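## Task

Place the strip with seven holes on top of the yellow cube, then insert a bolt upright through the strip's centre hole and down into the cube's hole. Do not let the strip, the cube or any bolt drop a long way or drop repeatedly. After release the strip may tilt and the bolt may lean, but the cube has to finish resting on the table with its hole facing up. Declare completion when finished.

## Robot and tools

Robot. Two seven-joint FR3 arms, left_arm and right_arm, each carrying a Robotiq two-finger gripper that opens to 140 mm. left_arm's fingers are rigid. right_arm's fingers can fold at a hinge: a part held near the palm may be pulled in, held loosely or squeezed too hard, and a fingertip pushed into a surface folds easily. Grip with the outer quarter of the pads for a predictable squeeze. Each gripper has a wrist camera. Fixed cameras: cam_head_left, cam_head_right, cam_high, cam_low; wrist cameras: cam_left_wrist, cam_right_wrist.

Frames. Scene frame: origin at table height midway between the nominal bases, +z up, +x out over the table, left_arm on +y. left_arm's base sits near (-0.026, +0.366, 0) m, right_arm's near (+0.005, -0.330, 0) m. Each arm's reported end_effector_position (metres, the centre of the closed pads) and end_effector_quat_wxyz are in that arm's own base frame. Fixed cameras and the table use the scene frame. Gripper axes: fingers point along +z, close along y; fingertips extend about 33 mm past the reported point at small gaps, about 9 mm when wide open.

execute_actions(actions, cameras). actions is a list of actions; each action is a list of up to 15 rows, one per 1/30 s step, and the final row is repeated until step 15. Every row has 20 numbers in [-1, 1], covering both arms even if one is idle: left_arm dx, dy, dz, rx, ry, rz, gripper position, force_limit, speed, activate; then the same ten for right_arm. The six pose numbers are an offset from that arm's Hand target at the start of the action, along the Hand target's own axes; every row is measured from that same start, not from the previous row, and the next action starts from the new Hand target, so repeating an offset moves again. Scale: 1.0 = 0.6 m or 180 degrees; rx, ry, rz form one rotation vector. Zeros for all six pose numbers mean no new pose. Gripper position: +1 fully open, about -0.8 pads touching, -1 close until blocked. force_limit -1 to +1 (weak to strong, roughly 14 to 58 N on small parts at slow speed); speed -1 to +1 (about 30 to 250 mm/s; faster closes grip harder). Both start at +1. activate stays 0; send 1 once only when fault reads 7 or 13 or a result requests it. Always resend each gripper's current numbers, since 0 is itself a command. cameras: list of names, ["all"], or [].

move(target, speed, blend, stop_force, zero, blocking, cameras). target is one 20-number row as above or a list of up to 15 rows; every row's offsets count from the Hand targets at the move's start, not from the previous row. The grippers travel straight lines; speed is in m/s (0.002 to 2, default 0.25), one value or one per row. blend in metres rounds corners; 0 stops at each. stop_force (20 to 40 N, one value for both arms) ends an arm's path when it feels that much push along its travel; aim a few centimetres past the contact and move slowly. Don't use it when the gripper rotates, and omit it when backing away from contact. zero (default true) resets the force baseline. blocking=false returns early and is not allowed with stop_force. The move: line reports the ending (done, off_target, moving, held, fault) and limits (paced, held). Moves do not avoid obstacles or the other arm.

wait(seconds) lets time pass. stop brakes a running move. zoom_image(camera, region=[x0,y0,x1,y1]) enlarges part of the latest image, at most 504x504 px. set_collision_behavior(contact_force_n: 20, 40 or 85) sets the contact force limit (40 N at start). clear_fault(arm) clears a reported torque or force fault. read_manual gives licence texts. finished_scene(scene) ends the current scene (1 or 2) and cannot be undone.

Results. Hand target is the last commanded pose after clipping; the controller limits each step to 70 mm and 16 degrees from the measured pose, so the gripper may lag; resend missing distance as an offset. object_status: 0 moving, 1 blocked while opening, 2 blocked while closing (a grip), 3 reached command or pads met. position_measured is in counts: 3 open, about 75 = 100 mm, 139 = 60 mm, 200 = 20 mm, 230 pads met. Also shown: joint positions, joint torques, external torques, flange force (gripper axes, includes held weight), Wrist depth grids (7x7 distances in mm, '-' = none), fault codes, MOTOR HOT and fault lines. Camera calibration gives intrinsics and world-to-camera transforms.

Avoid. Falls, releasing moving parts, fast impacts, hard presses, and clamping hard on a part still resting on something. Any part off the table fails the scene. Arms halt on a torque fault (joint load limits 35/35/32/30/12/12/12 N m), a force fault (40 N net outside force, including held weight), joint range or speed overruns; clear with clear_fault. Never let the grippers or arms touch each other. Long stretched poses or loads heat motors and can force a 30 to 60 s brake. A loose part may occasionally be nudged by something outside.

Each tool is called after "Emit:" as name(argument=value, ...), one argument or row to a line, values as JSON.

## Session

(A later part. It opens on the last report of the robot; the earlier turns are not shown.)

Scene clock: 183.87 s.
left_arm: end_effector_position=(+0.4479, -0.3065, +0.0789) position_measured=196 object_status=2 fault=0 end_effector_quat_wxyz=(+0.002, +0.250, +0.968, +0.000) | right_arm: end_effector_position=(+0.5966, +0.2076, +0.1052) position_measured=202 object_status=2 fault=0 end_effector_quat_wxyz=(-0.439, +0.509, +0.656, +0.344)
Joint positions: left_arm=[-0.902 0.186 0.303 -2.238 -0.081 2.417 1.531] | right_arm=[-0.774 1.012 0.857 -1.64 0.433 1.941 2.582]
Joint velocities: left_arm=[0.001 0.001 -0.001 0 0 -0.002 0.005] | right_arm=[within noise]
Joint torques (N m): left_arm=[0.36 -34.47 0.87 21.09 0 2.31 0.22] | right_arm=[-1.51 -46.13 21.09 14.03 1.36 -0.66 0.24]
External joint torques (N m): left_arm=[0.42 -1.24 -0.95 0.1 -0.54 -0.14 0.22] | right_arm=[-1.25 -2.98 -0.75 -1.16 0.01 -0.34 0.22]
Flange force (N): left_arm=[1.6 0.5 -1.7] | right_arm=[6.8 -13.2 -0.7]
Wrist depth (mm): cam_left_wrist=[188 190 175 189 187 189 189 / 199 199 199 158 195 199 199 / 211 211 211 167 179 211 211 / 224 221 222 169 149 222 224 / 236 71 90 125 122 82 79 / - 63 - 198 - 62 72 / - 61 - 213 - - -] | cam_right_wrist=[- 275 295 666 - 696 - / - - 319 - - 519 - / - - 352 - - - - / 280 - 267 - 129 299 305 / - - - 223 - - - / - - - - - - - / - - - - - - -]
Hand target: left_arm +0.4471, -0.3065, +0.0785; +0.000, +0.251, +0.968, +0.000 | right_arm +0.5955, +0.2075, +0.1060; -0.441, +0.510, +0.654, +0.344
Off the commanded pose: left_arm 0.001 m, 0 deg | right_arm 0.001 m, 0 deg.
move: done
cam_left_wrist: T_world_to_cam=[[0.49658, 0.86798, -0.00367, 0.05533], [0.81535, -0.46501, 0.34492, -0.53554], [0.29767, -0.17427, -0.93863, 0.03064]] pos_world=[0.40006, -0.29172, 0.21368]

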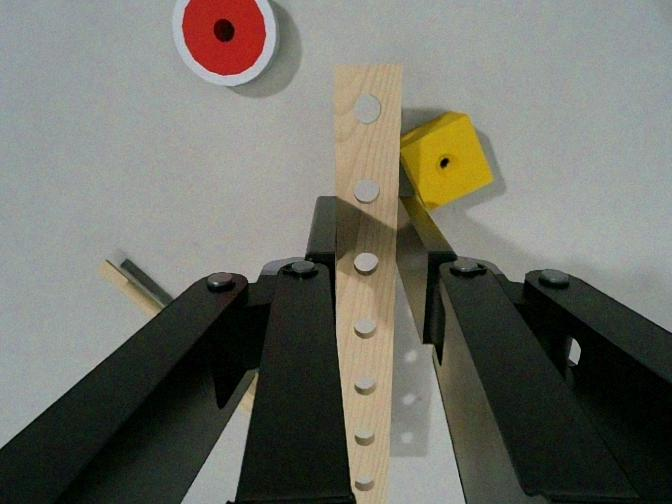

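Emit:
move(
  target=[
    [0.1091,0.0566,0,0,0,0,-1,-0.3,-0.5,0,0,0,0,0,0,0,-1,-0.3,-0.8,0],
    [0.1091,0.0566,0.0197,0,0,0,-1,-0.3,-0.5,0,0,0,0,0,0,0,-1,-0.3,-0.8,0],
  ],
  speed=[0.12,0.03],
  cameras=["cam_left_wrist","cam_right_wrist"],
)

Emit:
zoom_image(
  camera="cam_left_wrist",
  region=[330, 290, 410, 370],
)

Scene clock: 189.57 s.
left_arm: end_effector_position=(+0.4056, -0.2446, +0.0669) position_measured=196 object_status=2 fault=0 end_effector_quat_wxyz=(-0.001, +0.250, +0.968, +0.001) | right_arm: end_effector_position=(+0.5966, +0.2076, +0.1052) position_measured=202 object_status=2 fault=0 end_effector_quat_wxyz=(-0.439, +0.509, +0.656, +0.344)
Joint positions: left_arm=[-0.883 0.034 0.339 -2.475 -0.018 2.505 1.546] | right_arm=[-0.774 1.012 0.857 -1.64 0.433 1.941 2.582]
Joint velocities: left_arm=[0 -0.001 0 0.001 -0.001 0.005 0.003] | right_arm=[within noise]
Joint torques (N m): left_arm=[-0.11 -28 -0.36 19.3 -0.04 2.84 0.24] | right_arm=[-1.51 -46.15 21.03 14.01 1.37 -0.68 0.24]
External joint torques (N m): left_arm=[0.01 -1.25 -0.59 -0.48 -0.52 0.43 0.24] | right_arm=[-1.54 -3.05 -0.97 -1.07 0.02 -0.34 0.21]
Flange force (N): left_arm=[4.2 0.1 -0.6] | right_arm=[6.7 -13.5 -1.1]
Wrist depth (mm): cam_left_wrist=[179 179 179 178 177 178 178 / 188 188 188 158 188 188 184 / 199 188 197 167 197 199 199 / 212 212 209 169 149 213 211 / 224 71 90 125 122 82 79 / - 63 - 197 - 62 72 / - 61 - 212 - - -] | cam_right_wrist=[592 325 372 - - - - / - 452 381 - - - - / - - - - - - - / - - 270 - 108 286 287 / - - - - - - 247 / - - - - - - - / - - - - - - -]
Hand target: left_arm +0.4065, -0.2450, +0.0667; +0.000, +0.251, +0.968, +0.000 | right_arm +0.5955, +0.2075, +0.1060; -0.441, +0.510, +0.654, +0.344
Off the commanded pose: left_arm 0.001 m, 0 deg | right_arm 0.001 m, 0 deg.
move: done
cam_left_wrist: T_world_to_cam=[[0.49812, 0.8671, -0.00414, 0.02186], [0.81659, -0.46749, 0.33859, -0.46884], [0.29165, -0.17204, -0.94093, 0.04594]] pos_world=[0.35857, -0.23023, 0.20206]
cam_right_wrist: T_world_to_cam=[[0.96726, 0.25365, 0.00788, -0.62338], [0.17725, -0.65304, -0.73628, 0.10906], [-0.18161, 0.71358, -0.67663, 0.17257]] pos_world=[0.61498, 0.10621, 0.20198]

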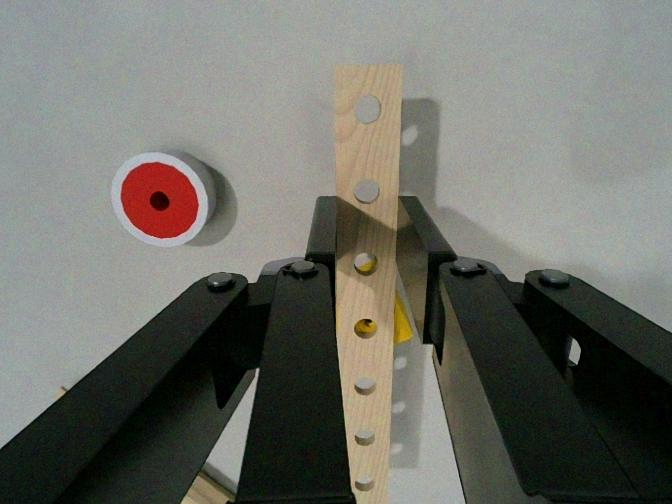

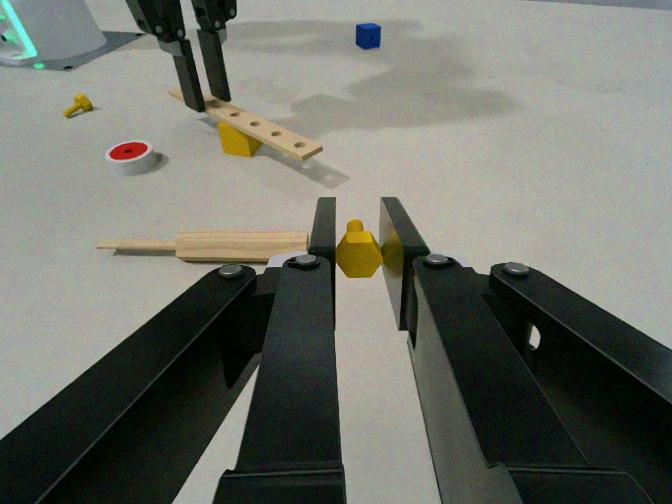

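Scaled by 6.300 from the camera's image (finer frame: 960x720).

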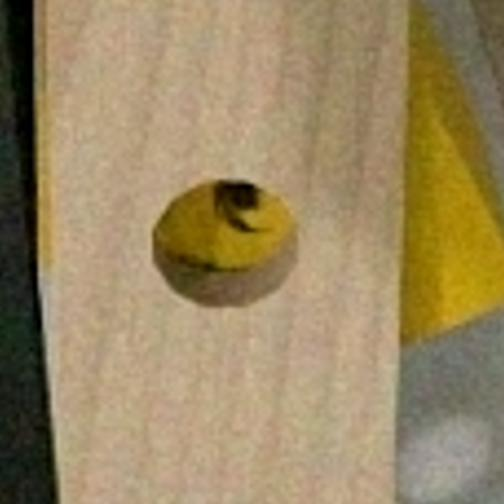

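Emit:
move(
  target=[
    [0,0.0013,0.0023,0,0,0,-1,-0.3,-0.5,0,0,0,0,0,0,0,-1,-0.3,-0.8,0],
    [0,0.0013,0.0023,0,0,0,-0.1,-0.3,-1,0,0,0,0,0,0,0,-1,-0.3,-0.8,0],
    [0.0,0.0013,-0.12,0,0,0,-0.1,-0.3,-1,0,0,0,0,0,0,0,-1,-0.3,-0.8,0],
  ],
  speed=[0.02,0.02,0.12],
  cameras=["cam_left_wrist","cam_right_wrist"],
)

Emit:
zoom_image(
  camera="cam_left_wrist",
  region=[300, 230, 430, 360],
)

Scene clock: 196.50 s.
left_arm: end_effector_position=(+0.4075, -0.2449, +0.1384) position_measured=141 object_status=3 fault=0 end_effector_quat_wxyz=(+0.001, +0.253, +0.968, -0.002) | right_arm: end_effector_position=(+0.5966, +0.2076, +0.1052) position_measured=202 object_status=2 fault=0 end_effector_quat_wxyz=(-0.439, +0.509, +0.656, +0.344)
Joint positions: left_arm=[-0.88 -0.114 0.339 -2.422 0.048 2.317 1.506] | right_arm=[-0.774 1.012 0.857 -1.64 0.433 1.941 2.582]
Joint velocities: left_arm=[0.001 0 0 0 0.001 -0.005 -0.005] | right_arm=[within noise]
Joint torques (N m): left_arm=[-0.17 -25.86 -1.98 21.77 0.88 2.25 -0.14] | right_arm=[-1.5 -46.11 21.03 14.07 1.36 -0.68 0.26]
External joint torques (N m): left_arm=[-0.21 -1.71 -0.84 -0.46 0.28 -0.21 -0.14] | right_arm=[-1.43 -3.12 -0.82 -0.98 0.02 -0.34 0.23]
Flange force (N): left_arm=[7.2 -1.1 -3.5] | right_arm=[6.9 -13.1 -1.2]
Wrist depth (mm): cam_left_wrist=[242 241 241 241 241 238 240 / 256 255 256 227 254 255 254 / 271 271 264 264 268 269 269 / 289 285 132 257 280 112 282 / - - 84 298 304 88 87 / - - - 323 321 - - / - - - 354 - - -] | cam_right_wrist=[602 - - - - 707 - / 470 - 383 - - - - / 389 360 383 - 342 355 - / - 282 269 - 129 305 280 / - - 87 233 - - - / - - - - - - - / - - - - - - -]
Hand target: left_arm +0.4068, -0.2443, +0.1387; +0.000, +0.251, +0.968, +0.000 | right_arm +0.5955, +0.2075, +0.1060; -0.441, +0.510, +0.654, +0.344
Off the commanded pose: left_arm 0.001 m, 0 deg | right_arm 0.001 m, 0 deg.
move: done
cam_left_wrist: T_world_to_cam=[[0.50221, 0.86471, -0.008, 0.01962], [0.81329, -0.46916, 0.34414, -0.49455], [0.29383, -0.17934, -0.93888, 0.10963]] pos_world=[0.36015, -0.22933, 0.27328]
cam_right_wrist: T_world_to_cam=[[0.96726, 0.25365, 0.00788, -0.62338], [0.17725, -0.65304, -0.73628, 0.10906], [-0.18161, 0.71358, -0.67663, 0.17257]] pos_world=[0.61498, 0.10621, 0.20198]

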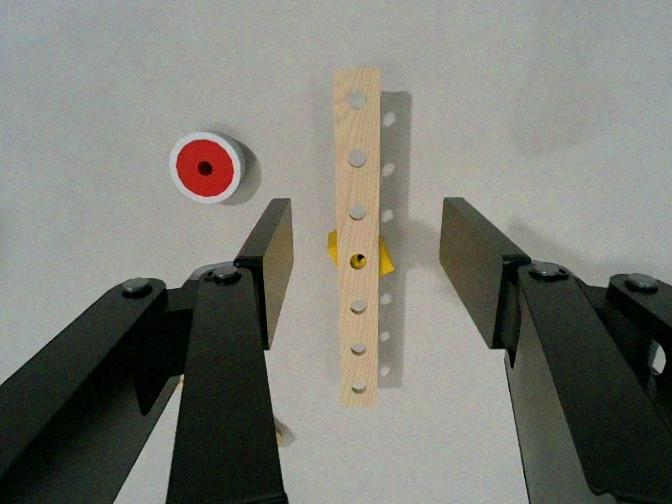

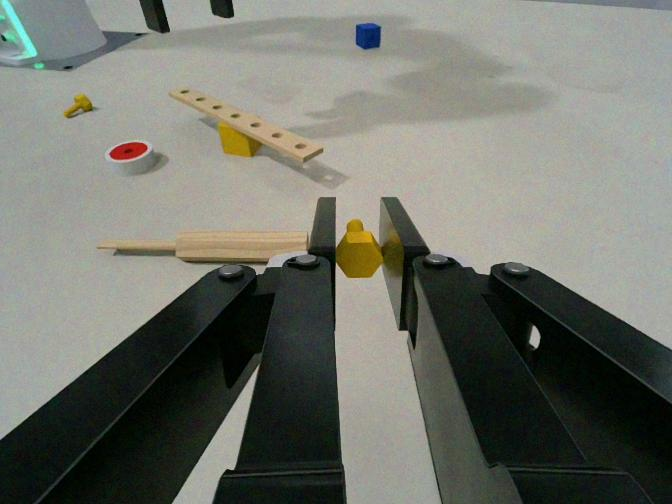

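Scaled by 3.877 from the camera's image (finer frame: 960x720).

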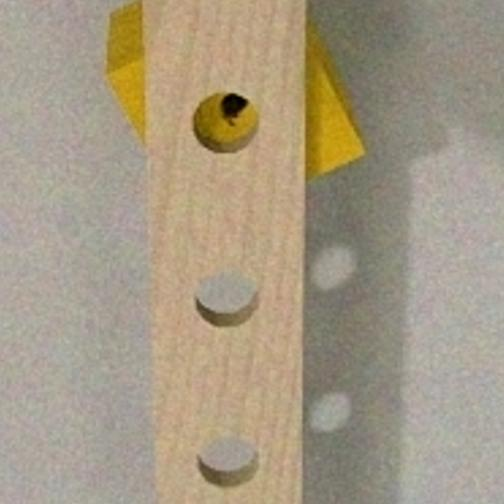

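Emit:
move(
  target=[
    [0.614,0.221,-0.183,0,0,0,-0.1,-0.3,-1,0,0.0927,0,-0.0375,0,0,0,-1,-0.3,-0.8,0],
    [0.614,0.221,-0.183,0,0,0,-0.1,-0.3,-1,0,0.2573,-0.163,0.3957,0,-0.5,0,-1,-0.3,-0.8,0],
  ],
  speed=[0.3,0.25],
  cameras=["cam_right_wrist","cam_high","cam_head_left"],
)

Scene clock: 212.50 s.
left_arm: end_effector_position=(+0.1502, +0.0499, +0.2483) position_measured=141 object_status=3 fault=0 end_effector_quat_wxyz=(+0.001, +0.250, +0.968, -0.001) | right_arm: end_effector_position=(+0.4333, +0.4521, +0.1613) position_measured=202 object_status=2 fault=0 end_effector_quat_wxyz=(+0.139, +0.558, +0.812, -0.100)
Joint positions: left_arm=[-0.359 -1.589 0.377 -2.911 0.387 1.34 1.803] | right_arm=[1.753 1.775 -2.065 -1.479 1.464 1.125 2.995]
Joint velocities: left_arm=[within noise] | right_arm=[-0.001 0.001 0 0 0.001 -0.004 0.001]
Joint torques (N m): left_arm=[0.03 12.39 -8.9 19.69 0.93 2.32 0.27] | right_arm=[-1.54 -46.94 -26.76 -8.62 -0.13 2 0.21]
External joint torques (N m): left_arm=[0.02 -0.7 -0.96 -0.32 0.14 -0.12 0.27] | right_arm=[-1.71 -2.23 0.65 -0.24 0.22 -0.48 0.22]
Flange force (N): left_arm=[3.7 -3.6 0.9] | right_arm=[0.9 7.2 -4.6]
Wrist depth (mm): cam_left_wrist=[137 151 240 337 337 335 336 / - 236 355 354 358 359 344 / 381 381 380 379 372 383 373 / 407 394 120 402 391 389 397 / - - 84 429 428 88 87 / - - - 457 453 - - / - - - 489 - - -] | cam_right_wrist=[240 240 218 230 241 245 246 / 270 272 264 259 266 268 270 / 302 305 299 268 302 316 - / - - - - 107 - 334 / - - 87 - - - - / - - - - - - - / - - - - - - -]
Hand target: left_arm +0.1495, +0.0509, +0.2483; +0.000, +0.251, +0.968, +0.000 | right_arm +0.4327, +0.4532, +0.1603; +0.150, +0.603, +0.774, -0.117
Off the commanded pose: left_arm 0.001 m, 0 deg | right_arm 0.002 m, 7 deg.
joint sent to its limit (right arm) — joint 2 (shoulder), upper limit; joint 7 (wrist roll), upper limit. The joint targets are off in orientation, not in position.
move: off_target (right_arm); limits=paced
cam_right_wrist: T_world_to_cam=[[0.93275, 0.36016, -0.01588, -0.55731], [0.28509, -0.70995, 0.64396, 0.09536], [0.22066, -0.60519, -0.76489, 0.44254]] pos_world=[0.39499, 0.53624, 0.26824]
Images, in order (width x height): cam_head_left 672x504, cam_high 672x504, cam_right_wrist 672x504.

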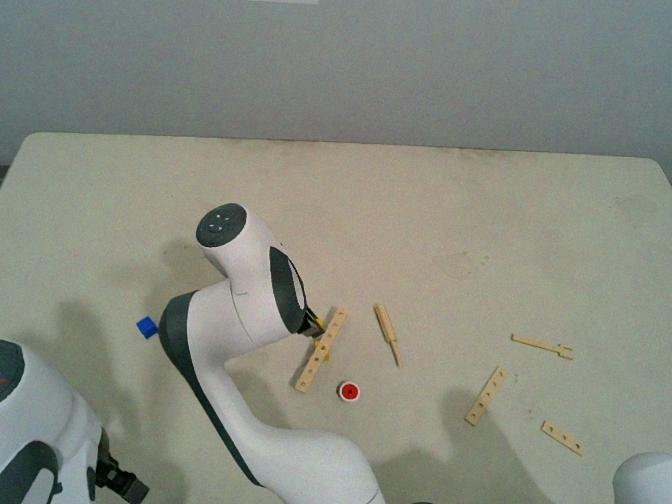

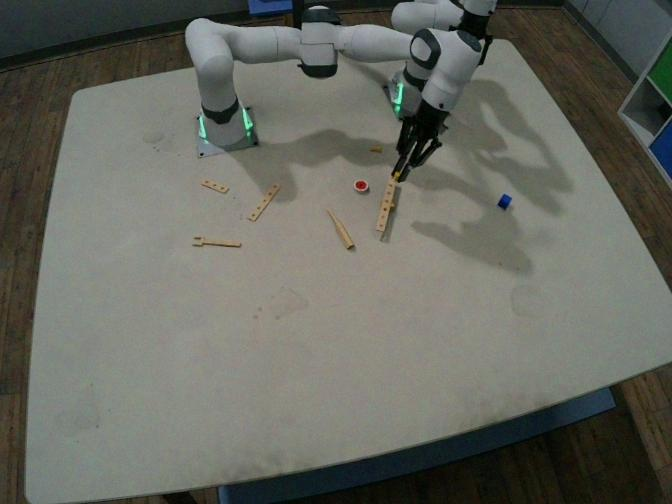

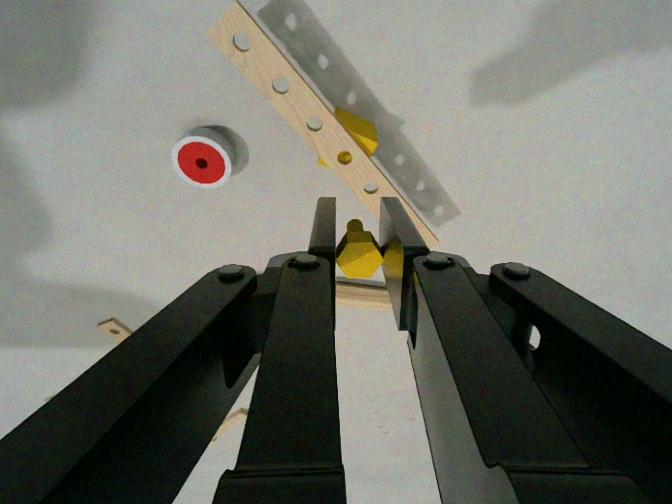

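Emit:
move(
  target=[0,0,0,0,0,0,-0.1,-0.3,-1,0,-0.4357,0.163,0.1583,0,0.5,0,-1,-0.3,-0.8,0],
  speed=0.3,
)

Scene clock: 220.23 s.
left_arm: end_effector_position=(+0.1502, +0.0499, +0.2483) position_measured=141 object_status=3 fault=0 end_effector_quat_wxyz=(+0.001, +0.250, +0.968, -0.001) | right_arm: end_effector_position=(+0.5960, +0.2059, +0.1682) position_measured=202 object_status=2 fault=0 end_effector_quat_wxyz=(-0.440, +0.514, +0.652, +0.341)
Joint positions: left_arm=[-0.359 -1.589 0.377 -2.911 0.387 1.34 1.803] | right_arm=[0.737 1.272 -1.351 -1.604 1.977 0.799 2.332]
Joint velocities: left_arm=[within noise] | right_arm=[-0.001 -0.002 0 0.001 0 -0.003 -0.004]
Joint torques (N m): left_arm=[-0.05 12.3 -8.92 19.7 0.92 2.32 0.29] | right_arm=[-1.13 -46.62 -26.08 7.5 2.83 -1.11 -0.09]
External joint torques (N m): left_arm=[-0.07 -0.78 -0.99 -0.3 0.12 -0.12 0.29] | right_arm=[-0.84 -3.31 0.97 -0.36 -0.09 -0.3 -0.11]
Flange force (N): left_arm=[3.9 -3.9 0.9] | right_arm=[3.0 -0.5 -1.2]
Wrist depth (mm): cam_left_wrist=[137 151 241 338 336 338 335 / 364 358 349 357 357 355 354 / 381 384 379 377 374 375 375 / 407 405 133 406 391 389 394 / - - 84 429 429 88 87 / - - - 471 456 - - / - - - 500 - - -] | cam_right_wrist=[614 - 818 811 881 802 2389 / - - - - - - 632 / - - 447 - - - - / - - - - - 382 - / - - 87 - - - - / - - - - - - - / - - - - - - -]
Hand target: left_arm +0.1495, +0.0509, +0.2483; +0.000, +0.251, +0.968, +0.000 | right_arm +0.5955, +0.2075, +0.1701; -0.441, +0.510, +0.654, +0.344
Off the commanded pose: left_arm 0.001 m, 0 deg | right_arm 0.002 m, 1 deg.
move: done

Emit:
move(
  target=[0,0,0,0,0,0,-0.1,-0.3,-1,0,0.146,-0.2867,0.005,0.1216,-0.464,-0.287,-1,-0.3,-0.8,0],
  speed=0.3,
)

Scene clock: 226.43 s.
left_arm: end_effector_position=(+0.1502, +0.0499, +0.2483) position_measured=141 object_status=3 fault=0 end_effector_quat_wxyz=(+0.001, +0.250, +0.968, -0.001) | right_arm: end_effector_position=(+0.4199, +0.2016, +0.2504) position_measured=202 object_status=2 fault=0 end_effector_quat_wxyz=(+0.185, +0.213, +0.959, -0.039)
Joint positions: left_arm=[-0.359 -1.589 0.377 -2.911 0.387 1.34 1.803] | right_arm=[2.099 1.776 -2.102 -2.421 1.263 1.449 1.662]
Joint velocities: left_arm=[within noise] | right_arm=[0 0 0 0 0 0.004 -0.001]
Joint torques (N m): left_arm=[-0.04 12.37 -8.85 19.68 0.93 2.33 0.27] | right_arm=[-0.58 -24.96 -23.87 1.68 0.27 3.38 -0.01]
External joint torques (N m): left_arm=[-0.05 -0.68 -0.89 -0.38 0.13 -0.12 0.27] | right_arm=[-0.69 -2.23 1.15 -1.16 -0.37 0.13 0]
Flange force (N): left_arm=[3.5 -3.5 1.1] | right_arm=[-3.5 -1.1 1.2]
Wrist depth (mm): cam_left_wrist=[137 151 241 337 338 336 336 / 356 358 358 360 360 356 354 / - 384 378 379 373 375 375 / - 407 133 401 392 115 397 / - - 84 430 429 88 87 / - - - 457 - - - / - - - 493 497 - -] | cam_right_wrist=[- 327 310 324 334 - 309 / - - - - 346 - 365 / - 414 428 - - - 422 / - 495 - - - - - / - - - - - - - / - - - - - - - / - - - - - - -]
Hand target: left_arm +0.1495, +0.0509, +0.2483; +0.000, +0.251, +0.968, +0.000 | right_arm +0.4200, +0.2000, +0.2503; +0.186, +0.213, +0.958, -0.041
Off the commanded pose: left_arm 0.001 m, 0 deg | right_arm 0.002 m, 0 deg.
joint sent to its limit (right arm) — joint 2 (shoulder), upper limit. The joint targets still meet the commanded pose.
move: done

Emit:
move(
  target=[0,0,0,0,0,0,-0.1,-0.3,-1,0,0.2165,0.3625,0.074,0,0,0,-1,-0.3,-0.8,0],
  cameras=["cam_right_wrist","cam_high","cam_head_left"],
)

Emit:
zoom_image(
  camera="cam_right_wrist",
  region=[260, 100, 460, 300],
)

Scene clock: 231.10 s.
left_arm: end_effector_position=(+0.1502, +0.0499, +0.2483) position_measured=141 object_status=3 fault=0 end_effector_quat_wxyz=(+0.001, +0.250, +0.968, -0.001) | right_arm: end_effector_position=(+0.4169, +0.4403, +0.1606) position_measured=202 object_status=2 fault=0 end_effector_quat_wxyz=(+0.185, +0.210, +0.959, -0.042)
Joint positions: left_arm=[-0.359 -1.589 0.377 -2.911 0.387 1.34 1.803] | right_arm=[2.135 1.777 -1.898 -1.946 1.414 1.499 2.188]
Joint velocities: left_arm=[within noise] | right_arm=[0 0.001 0 0.001 0 0 0.008]
Joint torques (N m): left_arm=[-0.06 12.33 -8.84 19.7 0.92 2.33 0.25] | right_arm=[-1.4 -35.42 -29.82 -4.4 0.14 3.09 0.25]
External joint torques (N m): left_arm=[-0.09 -0.75 -0.9 -0.35 0.12 -0.11 0.25] | right_arm=[-1.37 -2.41 1.11 -0.21 -0.06 0.02 0.26]
Flange force (N): left_arm=[3.6 -3.7 1.0] | right_arm=[-3.8 4.2 -0.6]
Wrist depth (mm): cam_left_wrist=[137 151 241 339 331 335 340 / 362 350 353 357 354 360 353 / 385 384 376 373 375 378 375 / 405 405 120 405 395 392 394 / - - 84 428 426 88 87 / - - - 467 459 - - / - - - 494 493 - -] | cam_right_wrist=[- 239 234 222 243 237 232 / 275 277 288 246 269 277 279 / 317 319 - 268 309 - 317 / - - 350 - - - - / - - 87 - - - - / - - - - - - - / - - - - - - -]
Hand target: left_arm +0.1495, +0.0509, +0.2483; +0.000, +0.251, +0.968, +0.000 | right_arm +0.4180, +0.4410, +0.1605; +0.186, +0.213, +0.958, -0.041
Off the commanded pose: left_arm 0.001 m, 0 deg | right_arm 0.001 m, 0 deg.
joint sent to its limit (right arm) — joint 2 (shoulder), upper limit. The joint targets still meet the commanded pose.
move: done
cam_right_wrist: T_world_to_cam=[[0.41697, 0.90884, -0.01182, -0.56496], [0.67565, -0.30124, 0.67286, -0.25526], [0.60797, -0.28855, -0.73967, 0.13355]] pos_world=[0.32685, 0.4751, 0.26386]
Images, in order (width x height): cam_head_left 672x504, cam_high 672x504, cam_right_wrist 672x504.

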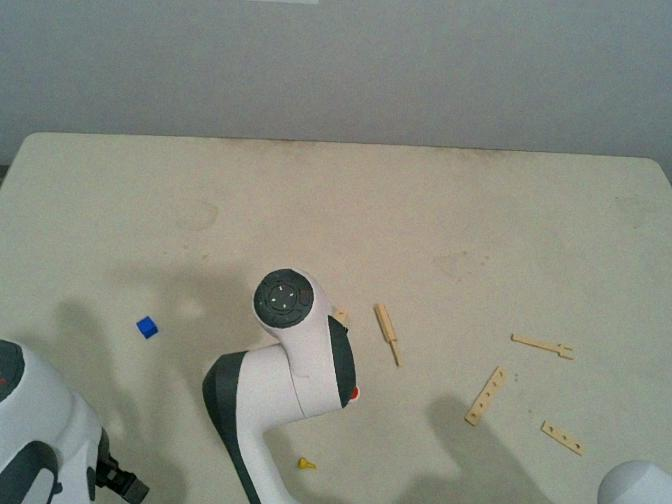

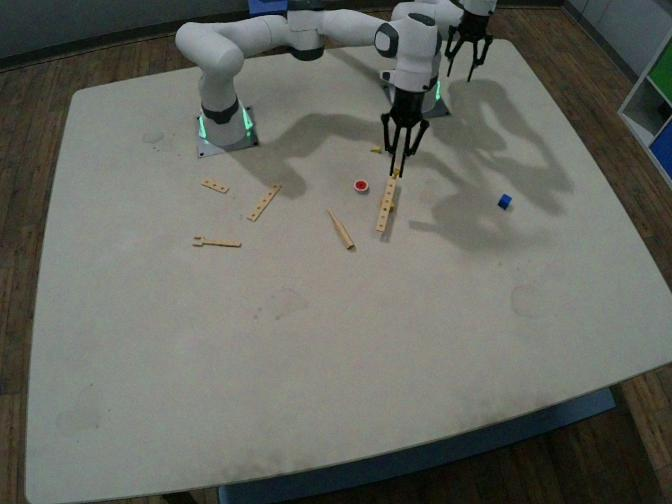

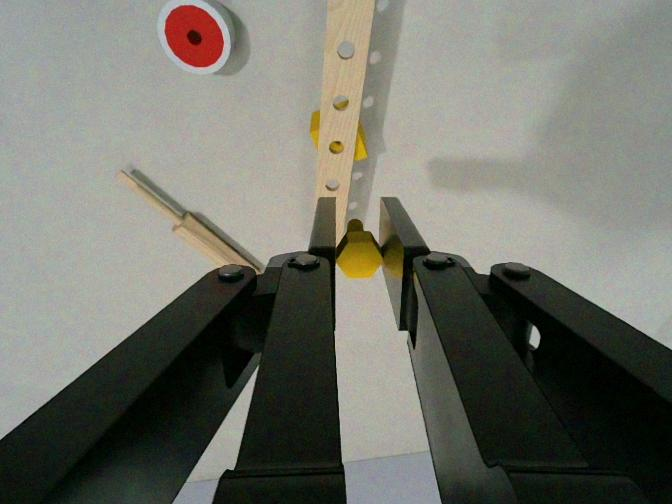

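Scaled by 2.520 from the camera's image (finer frame: 960x720).

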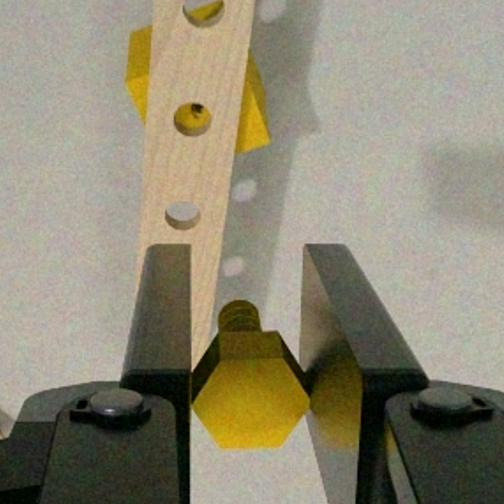

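Emit:
move(
  target=[0,0,0,0,0,0,-0.1,-0.3,-1,0,0.035,-0.0165,0.0973,0,0,0,-1,-0.3,-0.8,0],
  speed=0.08,
  cameras=["cam_right_wrist","cam_low"],
)

Emit:
zoom_image(
  camera="cam_right_wrist",
  region=[280, 150, 430, 300],
)

Emit:
zoom_image(
  camera="cam_low",
  region=[250, 170, 400, 270],
)

Scene clock: 240.67 s.
left_arm: end_effector_position=(+0.1502, +0.0499, +0.2483) position_measured=141 object_status=3 fault=0 end_effector_quat_wxyz=(+0.001, +0.250, +0.968, -0.001) | right_arm: end_effector_position=(+0.4157, +0.4304, +0.0989) position_measured=202 object_status=2 fault=0 end_effector_quat_wxyz=(+0.186, +0.211, +0.959, -0.043)
Joint positions: left_arm=[-0.359 -1.589 0.377 -2.911 0.387 1.34 1.803] | right_arm=[2.208 1.777 -1.75 -2.018 1.449 1.627 2.203]
Joint velocities: left_arm=[within noise] | right_arm=[-0.001 0 0 -0.001 0.001 0.004 0.003]
Joint torques (N m): left_arm=[-0.06 12.34 -8.92 19.68 0.93 2.33 0.29] | right_arm=[-0.53 -32.63 -30.22 -5.22 0.53 3.12 0.29]
External joint torques (N m): left_arm=[-0.14 -0.71 -0.96 -0.41 0.12 -0.11 0.29] | right_arm=[-0.6 -2.32 1.51 -0.98 0.24 0.05 0.3]
Flange force (N): left_arm=[3.5 -3.8 1.1] | right_arm=[-0.7 -1.2 1.4]
Wrist depth (mm): cam_left_wrist=[137 151 241 340 338 336 333 / 364 351 357 356 357 356 356 / 383 382 383 374 368 365 375 / 404 407 133 404 391 391 391 / - - 84 429 425 88 87 / - - - - 476 - - / - - - 496 489 - -] | cam_right_wrist=[- 180 178 179 183 - 186 / 212 213 212 202 223 207 212 / 237 235 242 204 239 - 244 / 297 292 269 160 108 272 278 / 323 - 85 - - - - / - - - - - - - / - - - - - - -]
Hand target: left_arm +0.1495, +0.0509, +0.2483; +0.000, +0.251, +0.968, +0.000 | right_arm +0.4160, +0.4310, +0.0985; +0.186, +0.213, +0.958, -0.041
Off the commanded pose: left_arm 0.001 m, 0 deg | right_arm 0.001 m, 0 deg.
joint sent to its limit (right arm) — joint 2 (shoulder), upper limit. The joint targets still meet the commanded pose.
move: done
cam_right_wrist: T_world_to_cam=[[0.41785, 0.90842, -0.01347, -0.55621], [0.67521, -0.30059, 0.6736, -0.21613], [0.60786, -0.29055, -0.73897, 0.08669]] pos_world=[0.32565, 0.46549, 0.20216]
Images, in order (width x height): cam_low 672x504, cam_right_wrist 672x504.

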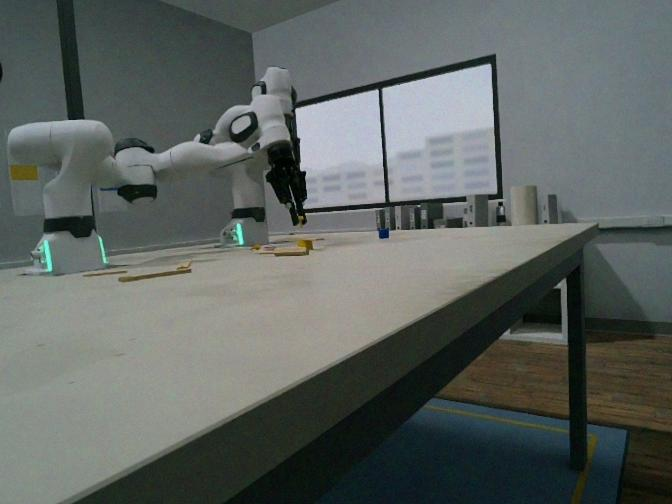

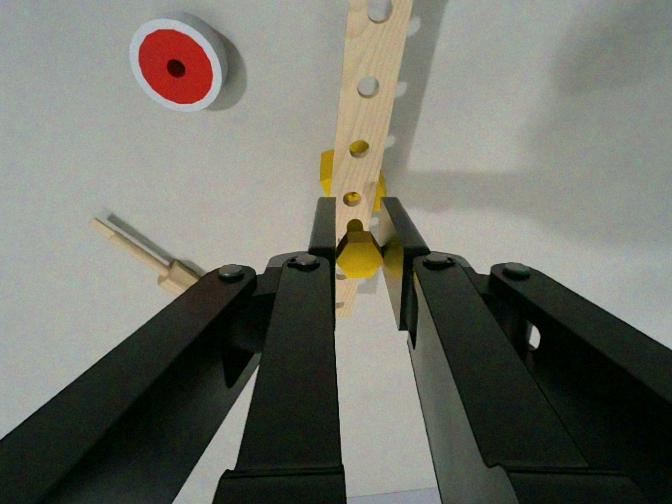

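Scaled by 3.360 from the camera's image (finer frame: 960x720).

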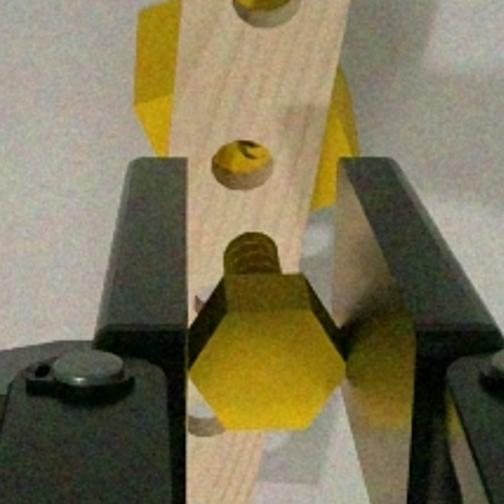

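Scaled by 3.360 from the camera's image (finer frame: 960x720).

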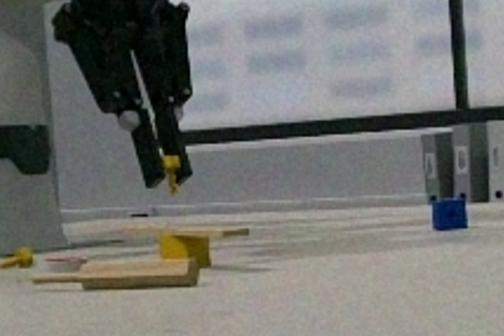

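Emit:
move(
  target=[0,0,0,0,0,0,-0.1,-0.3,-1,0,0.0037,0,0.0165,0,0,0,-1,-0.3,-0.8,0],
  speed=0.05,
  cameras=["cam_right_wrist","cam_low"],
)

Emit:
zoom_image(
  camera="cam_right_wrist",
  region=[310, 180, 410, 280],
)

Emit:
zoom_image(
  camera="cam_low",
  region=[270, 190, 350, 260],
)

Scene clock: 245.43 s.
left_arm: end_effector_position=(+0.1502, +0.0499, +0.2483) position_measured=141 object_status=3 fault=0 end_effector_quat_wxyz=(+0.001, +0.250, +0.968, -0.001) | right_arm: end_effector_position=(+0.4172, +0.4297, +0.0889) position_measured=202 object_status=2 fault=0 end_effector_quat_wxyz=(+0.186, +0.211, +0.959, -0.043)
Joint positions: left_arm=[-0.359 -1.589 0.377 -2.911 0.387 1.34 1.803] | right_arm=[2.211 1.777 -1.727 -2.021 1.458 1.647 2.206]
Joint velocities: left_arm=[within noise] | right_arm=[0 0 0 0 0.001 0.003 -0.002]
Joint torques (N m): left_arm=[-0.02 12.3 -8.9 19.66 0.93 2.32 0.25] | right_arm=[-0.63 -32.45 -30.38 -5.3 0.53 3.13 0.22]
External joint torques (N m): left_arm=[-0.02 -0.76 -0.97 -0.39 0.13 -0.12 0.25] | right_arm=[-0.7 -2.43 1.32 -0.93 0.24 0.08 0.24]
Flange force (N): left_arm=[3.8 -3.9 1.2] | right_arm=[-1.1 -0.9 1.0]
Wrist depth (mm): cam_left_wrist=[- 151 241 333 340 336 335 / 366 219 357 363 357 356 353 / 382 385 379 378 373 377 376 / - 397 120 401 391 391 393 / - - 84 429 427 88 87 / - - - 458 450 - - / - - - 497 496 - -] | cam_right_wrist=[178 169 174 170 179 178 177 / 201 202 200 192 193 202 202 / - 230 228 203 - 232 223 / - 264 - - - 266 274 / - - 87 261 - - - / - - - - - - - / - - - - - - -]
Hand target: left_arm +0.1495, +0.0509, +0.2483; +0.000, +0.251, +0.968, +0.000 | right_arm +0.4175, +0.4303, +0.0885; +0.186, +0.213, +0.958, -0.041
Off the commanded pose: left_arm 0.001 m, 0 deg | right_arm 0.001 m, 0 deg.
joint sent to its limit (right arm) — joint 2 (shoulder), upper limit. The joint targets still meet the commanded pose.
move: done
cam_right_wrist: T_world_to_cam=[[0.41813, 0.90829, -0.01348, -0.55637], [0.67512, -0.3008, 0.6736, -0.21043], [0.60777, -0.29075, -0.73897, 0.07824]] pos_world=[0.32715, 0.46479, 0.19206]
Images, in order (width x height): cam_low 672x504, cam_right_wrist 672x504.

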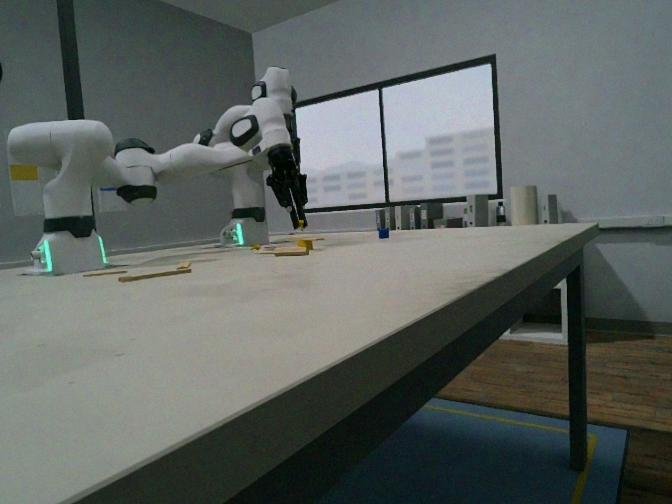

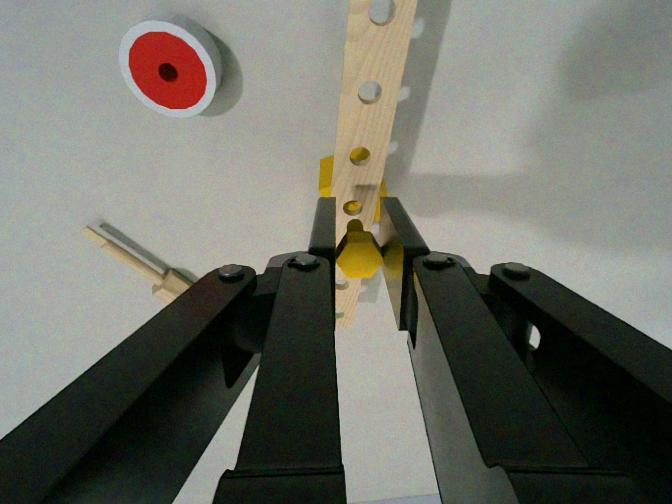

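Scaled by 5.040 from the camera's image (finer frame: 960x720).

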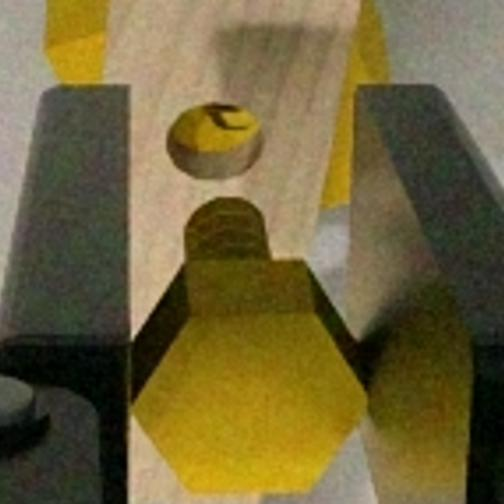

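Scaled by 6.300 from the camera's image (finer frame: 960x720).

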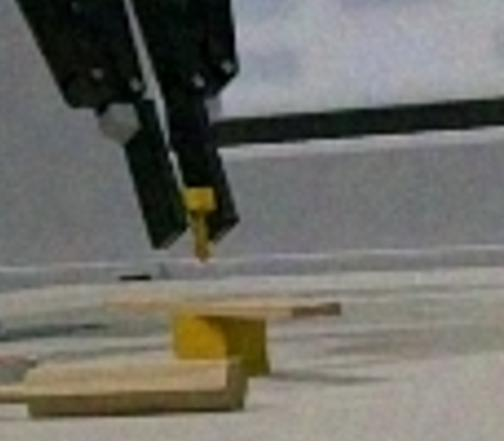

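Emit:
move(
  target=[0,0,0,0,0,0,-0.1,-0.3,-1,0,-0.0074,0,0.0174,0,0,0,-1,-0.3,-0.8,0],
  speed=0.05,
  cameras=["cam_right_wrist","cam_low","cam_high"],
)

Emit:
zoom_image(
  camera="cam_right_wrist",
  region=[310, 180, 410, 280],
)

Emit:
zoom_image(
  camera="cam_low",
  region=[270, 190, 350, 260],
)

Emit:
zoom_image(
  camera="cam_high",
  region=[360, 150, 440, 240],
)

Scene clock: 254.60 s.
left_arm: end_effector_position=(+0.1502, +0.0499, +0.2483) position_measured=141 object_status=3 fault=0 end_effector_quat_wxyz=(+0.001, +0.250, +0.968, -0.001) | right_arm: end_effector_position=(+0.4236, +0.4265, +0.0809) position_measured=202 object_status=2 fault=0 end_effector_quat_wxyz=(+0.186, +0.214, +0.958, -0.042)
Joint positions: left_arm=[-0.359 -1.589 0.377 -2.911 0.387 1.34 1.803] | right_arm=[2.202 1.777 -1.709 -2.021 1.469 1.666 2.207]
Joint velocities: left_arm=[within noise] | right_arm=[0.001 0.002 0 0.001 0 0.004 0.001]
Joint torques (N m): left_arm=[-0.03 12.33 -8.89 19.64 0.93 2.33 0.22] | right_arm=[-1.11 -32.32 -30.58 -5.01 0.56 3.21 -0.11]
External joint torques (N m): left_arm=[-0.02 -0.74 -0.96 -0.39 0.14 -0.11 0.22] | right_arm=[-0.99 -2.35 1.25 -0.48 0.25 0.14 -0.09]
Flange force (N): left_arm=[3.7 -3.9 1.2] | right_arm=[-2.4 0.7 1.1]
Wrist depth (mm): cam_left_wrist=[137 150 241 336 343 342 335 / 365 358 356 357 355 356 352 / 381 382 379 379 375 379 373 / 406 403 120 400 162 391 394 / - - 84 - 425 88 87 / - - - 459 449 - - / - - - 518 - - -] | cam_right_wrist=[- 161 168 163 167 171 170 / 193 178 189 184 188 195 194 / 229 230 - 194 219 - 217 / 264 245 - - 129 261 - / 307 - 87 237 - - 294 / - - - - - - - / - - - - - - -]
Hand target: left_arm +0.1495, +0.0509, +0.2483; +0.000, +0.251, +0.968, +0.000 | right_arm +0.4247, +0.4269, +0.0805; +0.186, +0.213, +0.958, -0.041
Off the commanded pose: left_arm 0.001 m, 0 deg | right_arm 0.001 m, 0 deg.
joint sent to its limit (right arm) — joint 2 (shoulder), upper limit. The joint targets still meet the commanded pose.
move: done
cam_right_wrist: T_world_to_cam=[[0.42417, 0.90553, -0.01011, -0.55792], [0.67221, -0.30736, 0.67355, -0.2063], [0.60681, -0.29249, -0.73908, 0.06867]] pos_world=[0.33366, 0.46189, 0.18406]
Images, in order (width x height): cam_high 672x504, cam_low 672x504, cam_right_wrist 672x504.

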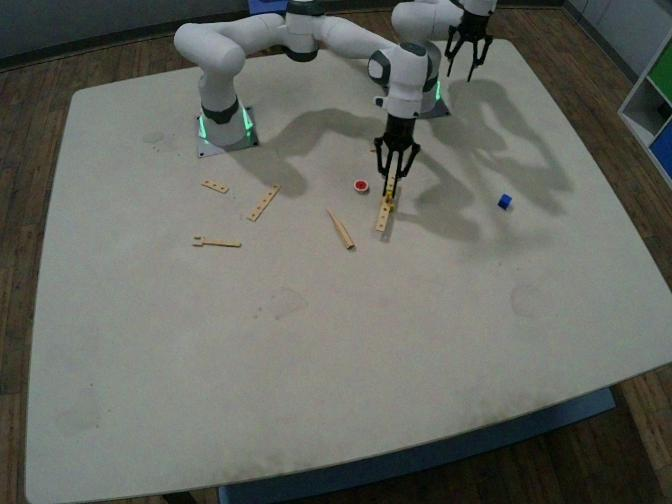

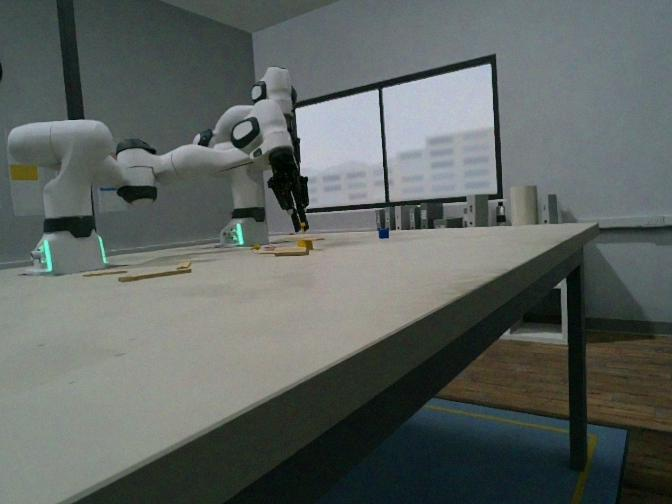

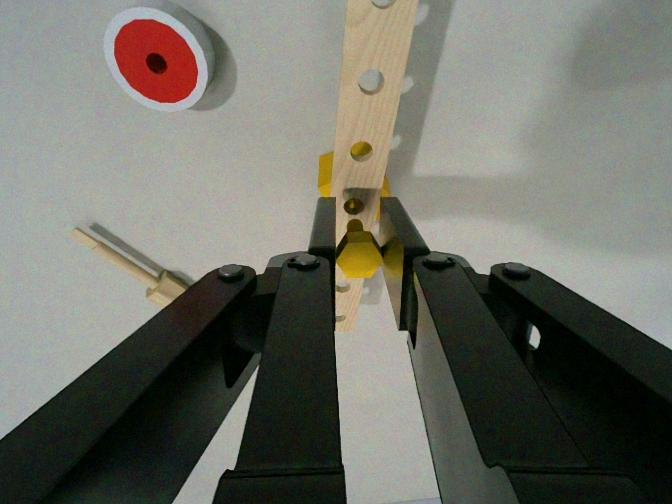

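Scaled by 5.040 from the camera's image (finer frame: 960x720).

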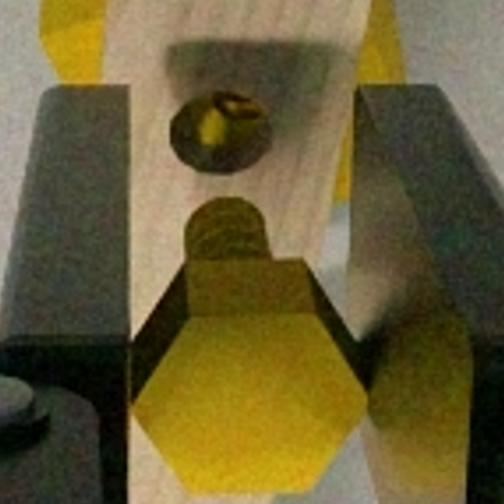

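Scaled by 6.300 from the camera's image (finer frame: 960x720).

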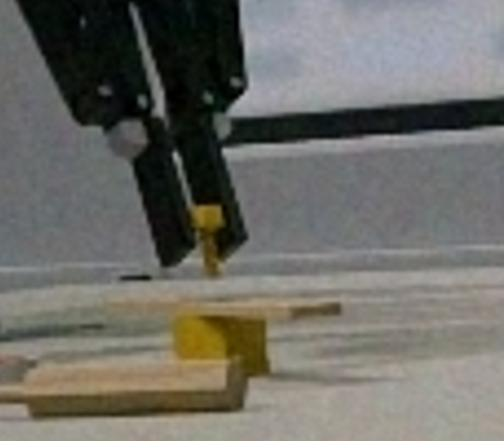

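Scaled by 5.600 from the camera's image (finer frame: 960x720).

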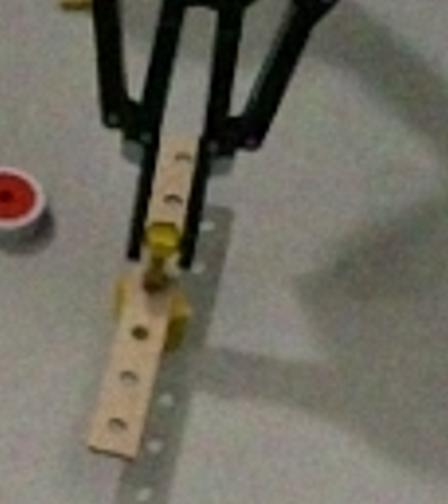

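Emit:
move(
  target=[0,0,0,0,0,0,-0.1,-0.3,-1,0,0.0002,0,0.0161,0,0,0,-1,-0.3,-0.8,0],
  speed=0.03,
  cameras=["cam_right_wrist","cam_low","cam_high"],
)

Emit:
zoom_image(
  camera="cam_right_wrist",
  region=[310, 180, 410, 280],
)

Emit:
zoom_image(
  camera="cam_low",
  region=[270, 190, 350, 260],
)

Emit:
zoom_image(
  camera="cam_high",
  region=[360, 150, 440, 240],
)

Scene clock: 260.77 s.
left_arm: end_effector_position=(+0.1502, +0.0499, +0.2483) position_measured=141 object_status=3 fault=0 end_effector_quat_wxyz=(+0.001, +0.250, +0.968, -0.001) | right_arm: end_effector_position=(+0.4266, +0.4253, +0.0720) position_measured=202 object_status=2 fault=0 end_effector_quat_wxyz=(+0.186, +0.214, +0.958, -0.042)
Joint positions: left_arm=[-0.359 -1.589 0.377 -2.911 0.387 1.34 1.803] | right_arm=[2.2 1.777 -1.689 -2.021 1.478 1.684 2.207]
Joint velocities: left_arm=[within noise] | right_arm=[0.002 -0.001 -0.001 0 0.001 0.004 0.001]
Joint torques (N m): left_arm=[-0.06 12.32 -8.9 19.71 0.93 2.32 0.28] | right_arm=[-1.28 -32.19 -30.57 -5.04 0.57 3.15 -0.12]
External joint torques (N m): left_arm=[-0.08 -0.74 -0.95 -0.35 0.13 -0.12 0.28] | right_arm=[-1.35 -2.28 1.43 -0.47 0.23 0.08 -0.11]
Flange force (N): left_arm=[3.7 -3.8 1.0] | right_arm=[-3.0 1.3 1.5]
Wrist depth (mm): cam_left_wrist=[137 150 271 338 337 336 334 / 361 353 358 355 354 356 354 / 387 382 380 382 379 375 376 / 398 397 133 401 391 391 391 / - - 84 429 430 88 87 / - - - 462 457 - - / - - - 493 493 - -] | cam_right_wrist=[162 152 159 137 159 163 162 / 184 170 - 157 185 181 181 / 212 213 - 176 212 213 213 / 241 242 - 189 233 242 250 / - - - 234 - - - / - - - - - - - / - - - - - - -]
Hand target: left_arm +0.1495, +0.0509, +0.2483; +0.000, +0.251, +0.968, +0.000 | right_arm +0.4279, +0.4255, +0.0715; +0.186, +0.213, +0.958, -0.041
Off the commanded pose: left_arm 0.001 m, 0 deg | right_arm 0.001 m, 0 deg.
joint sent to its limit (right arm) — joint 2 (shoulder), upper limit. The joint targets still meet the commanded pose.
move: done
cam_right_wrist: T_world_to_cam=[[0.42418, 0.90552, -0.00979, -0.55817], [0.67207, -0.30754, 0.6736, -0.2026], [0.60695, -0.29231, -0.73903, 0.05975]] pos_world=[0.33666, 0.46059, 0.17516]
Images, in order (width x height): cam_high 672x504, cam_low 672x504, cam_right_wrist 672x504.

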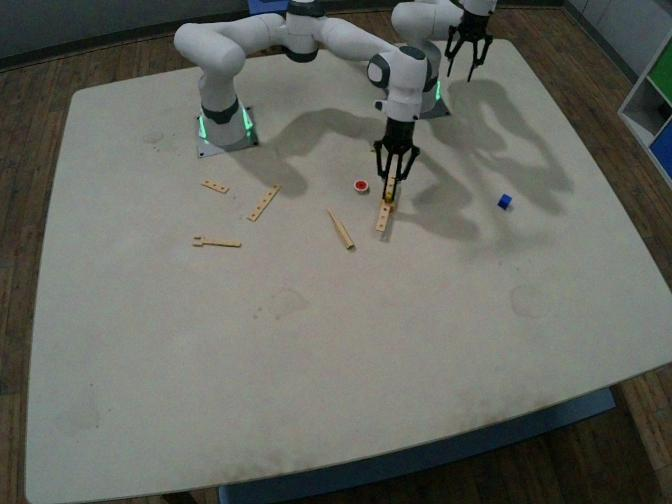

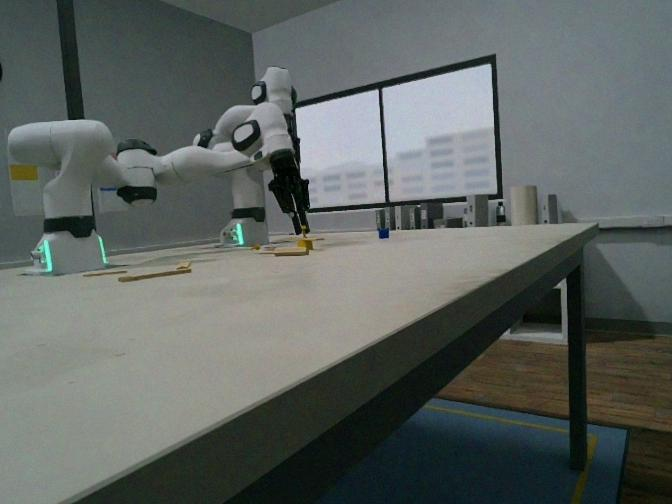

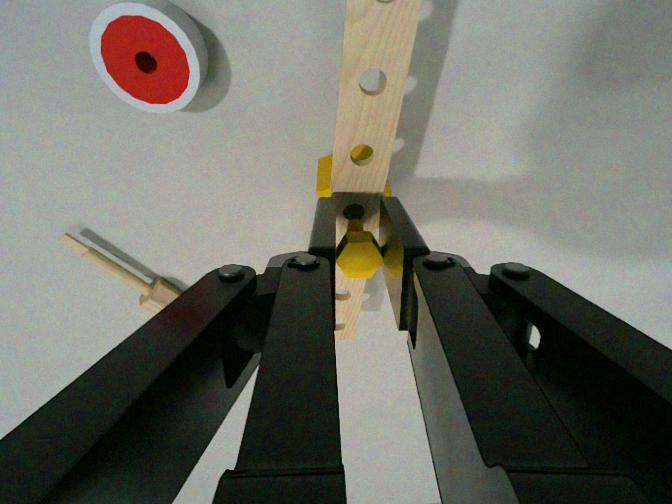

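Scaled by 5.040 from the camera's image (finer frame: 960x720).

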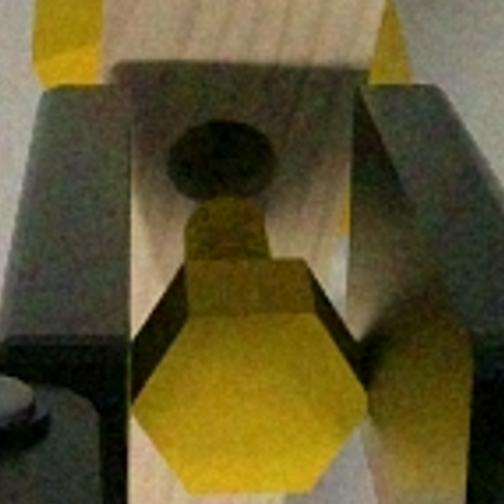

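Scaled by 6.300 from the camera's image (finer frame: 960x720).

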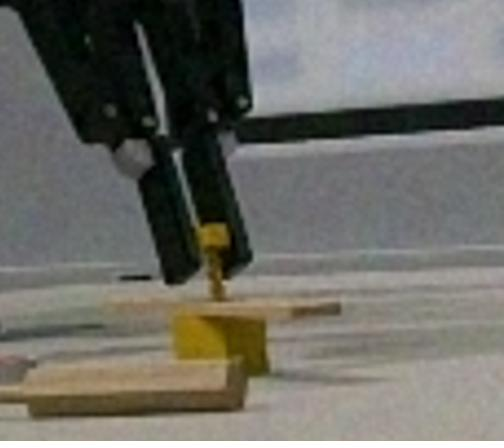

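Scaled by 5.600 from the camera's image (finer frame: 960x720).

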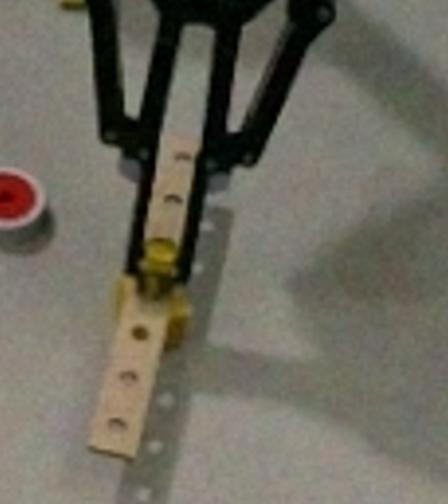

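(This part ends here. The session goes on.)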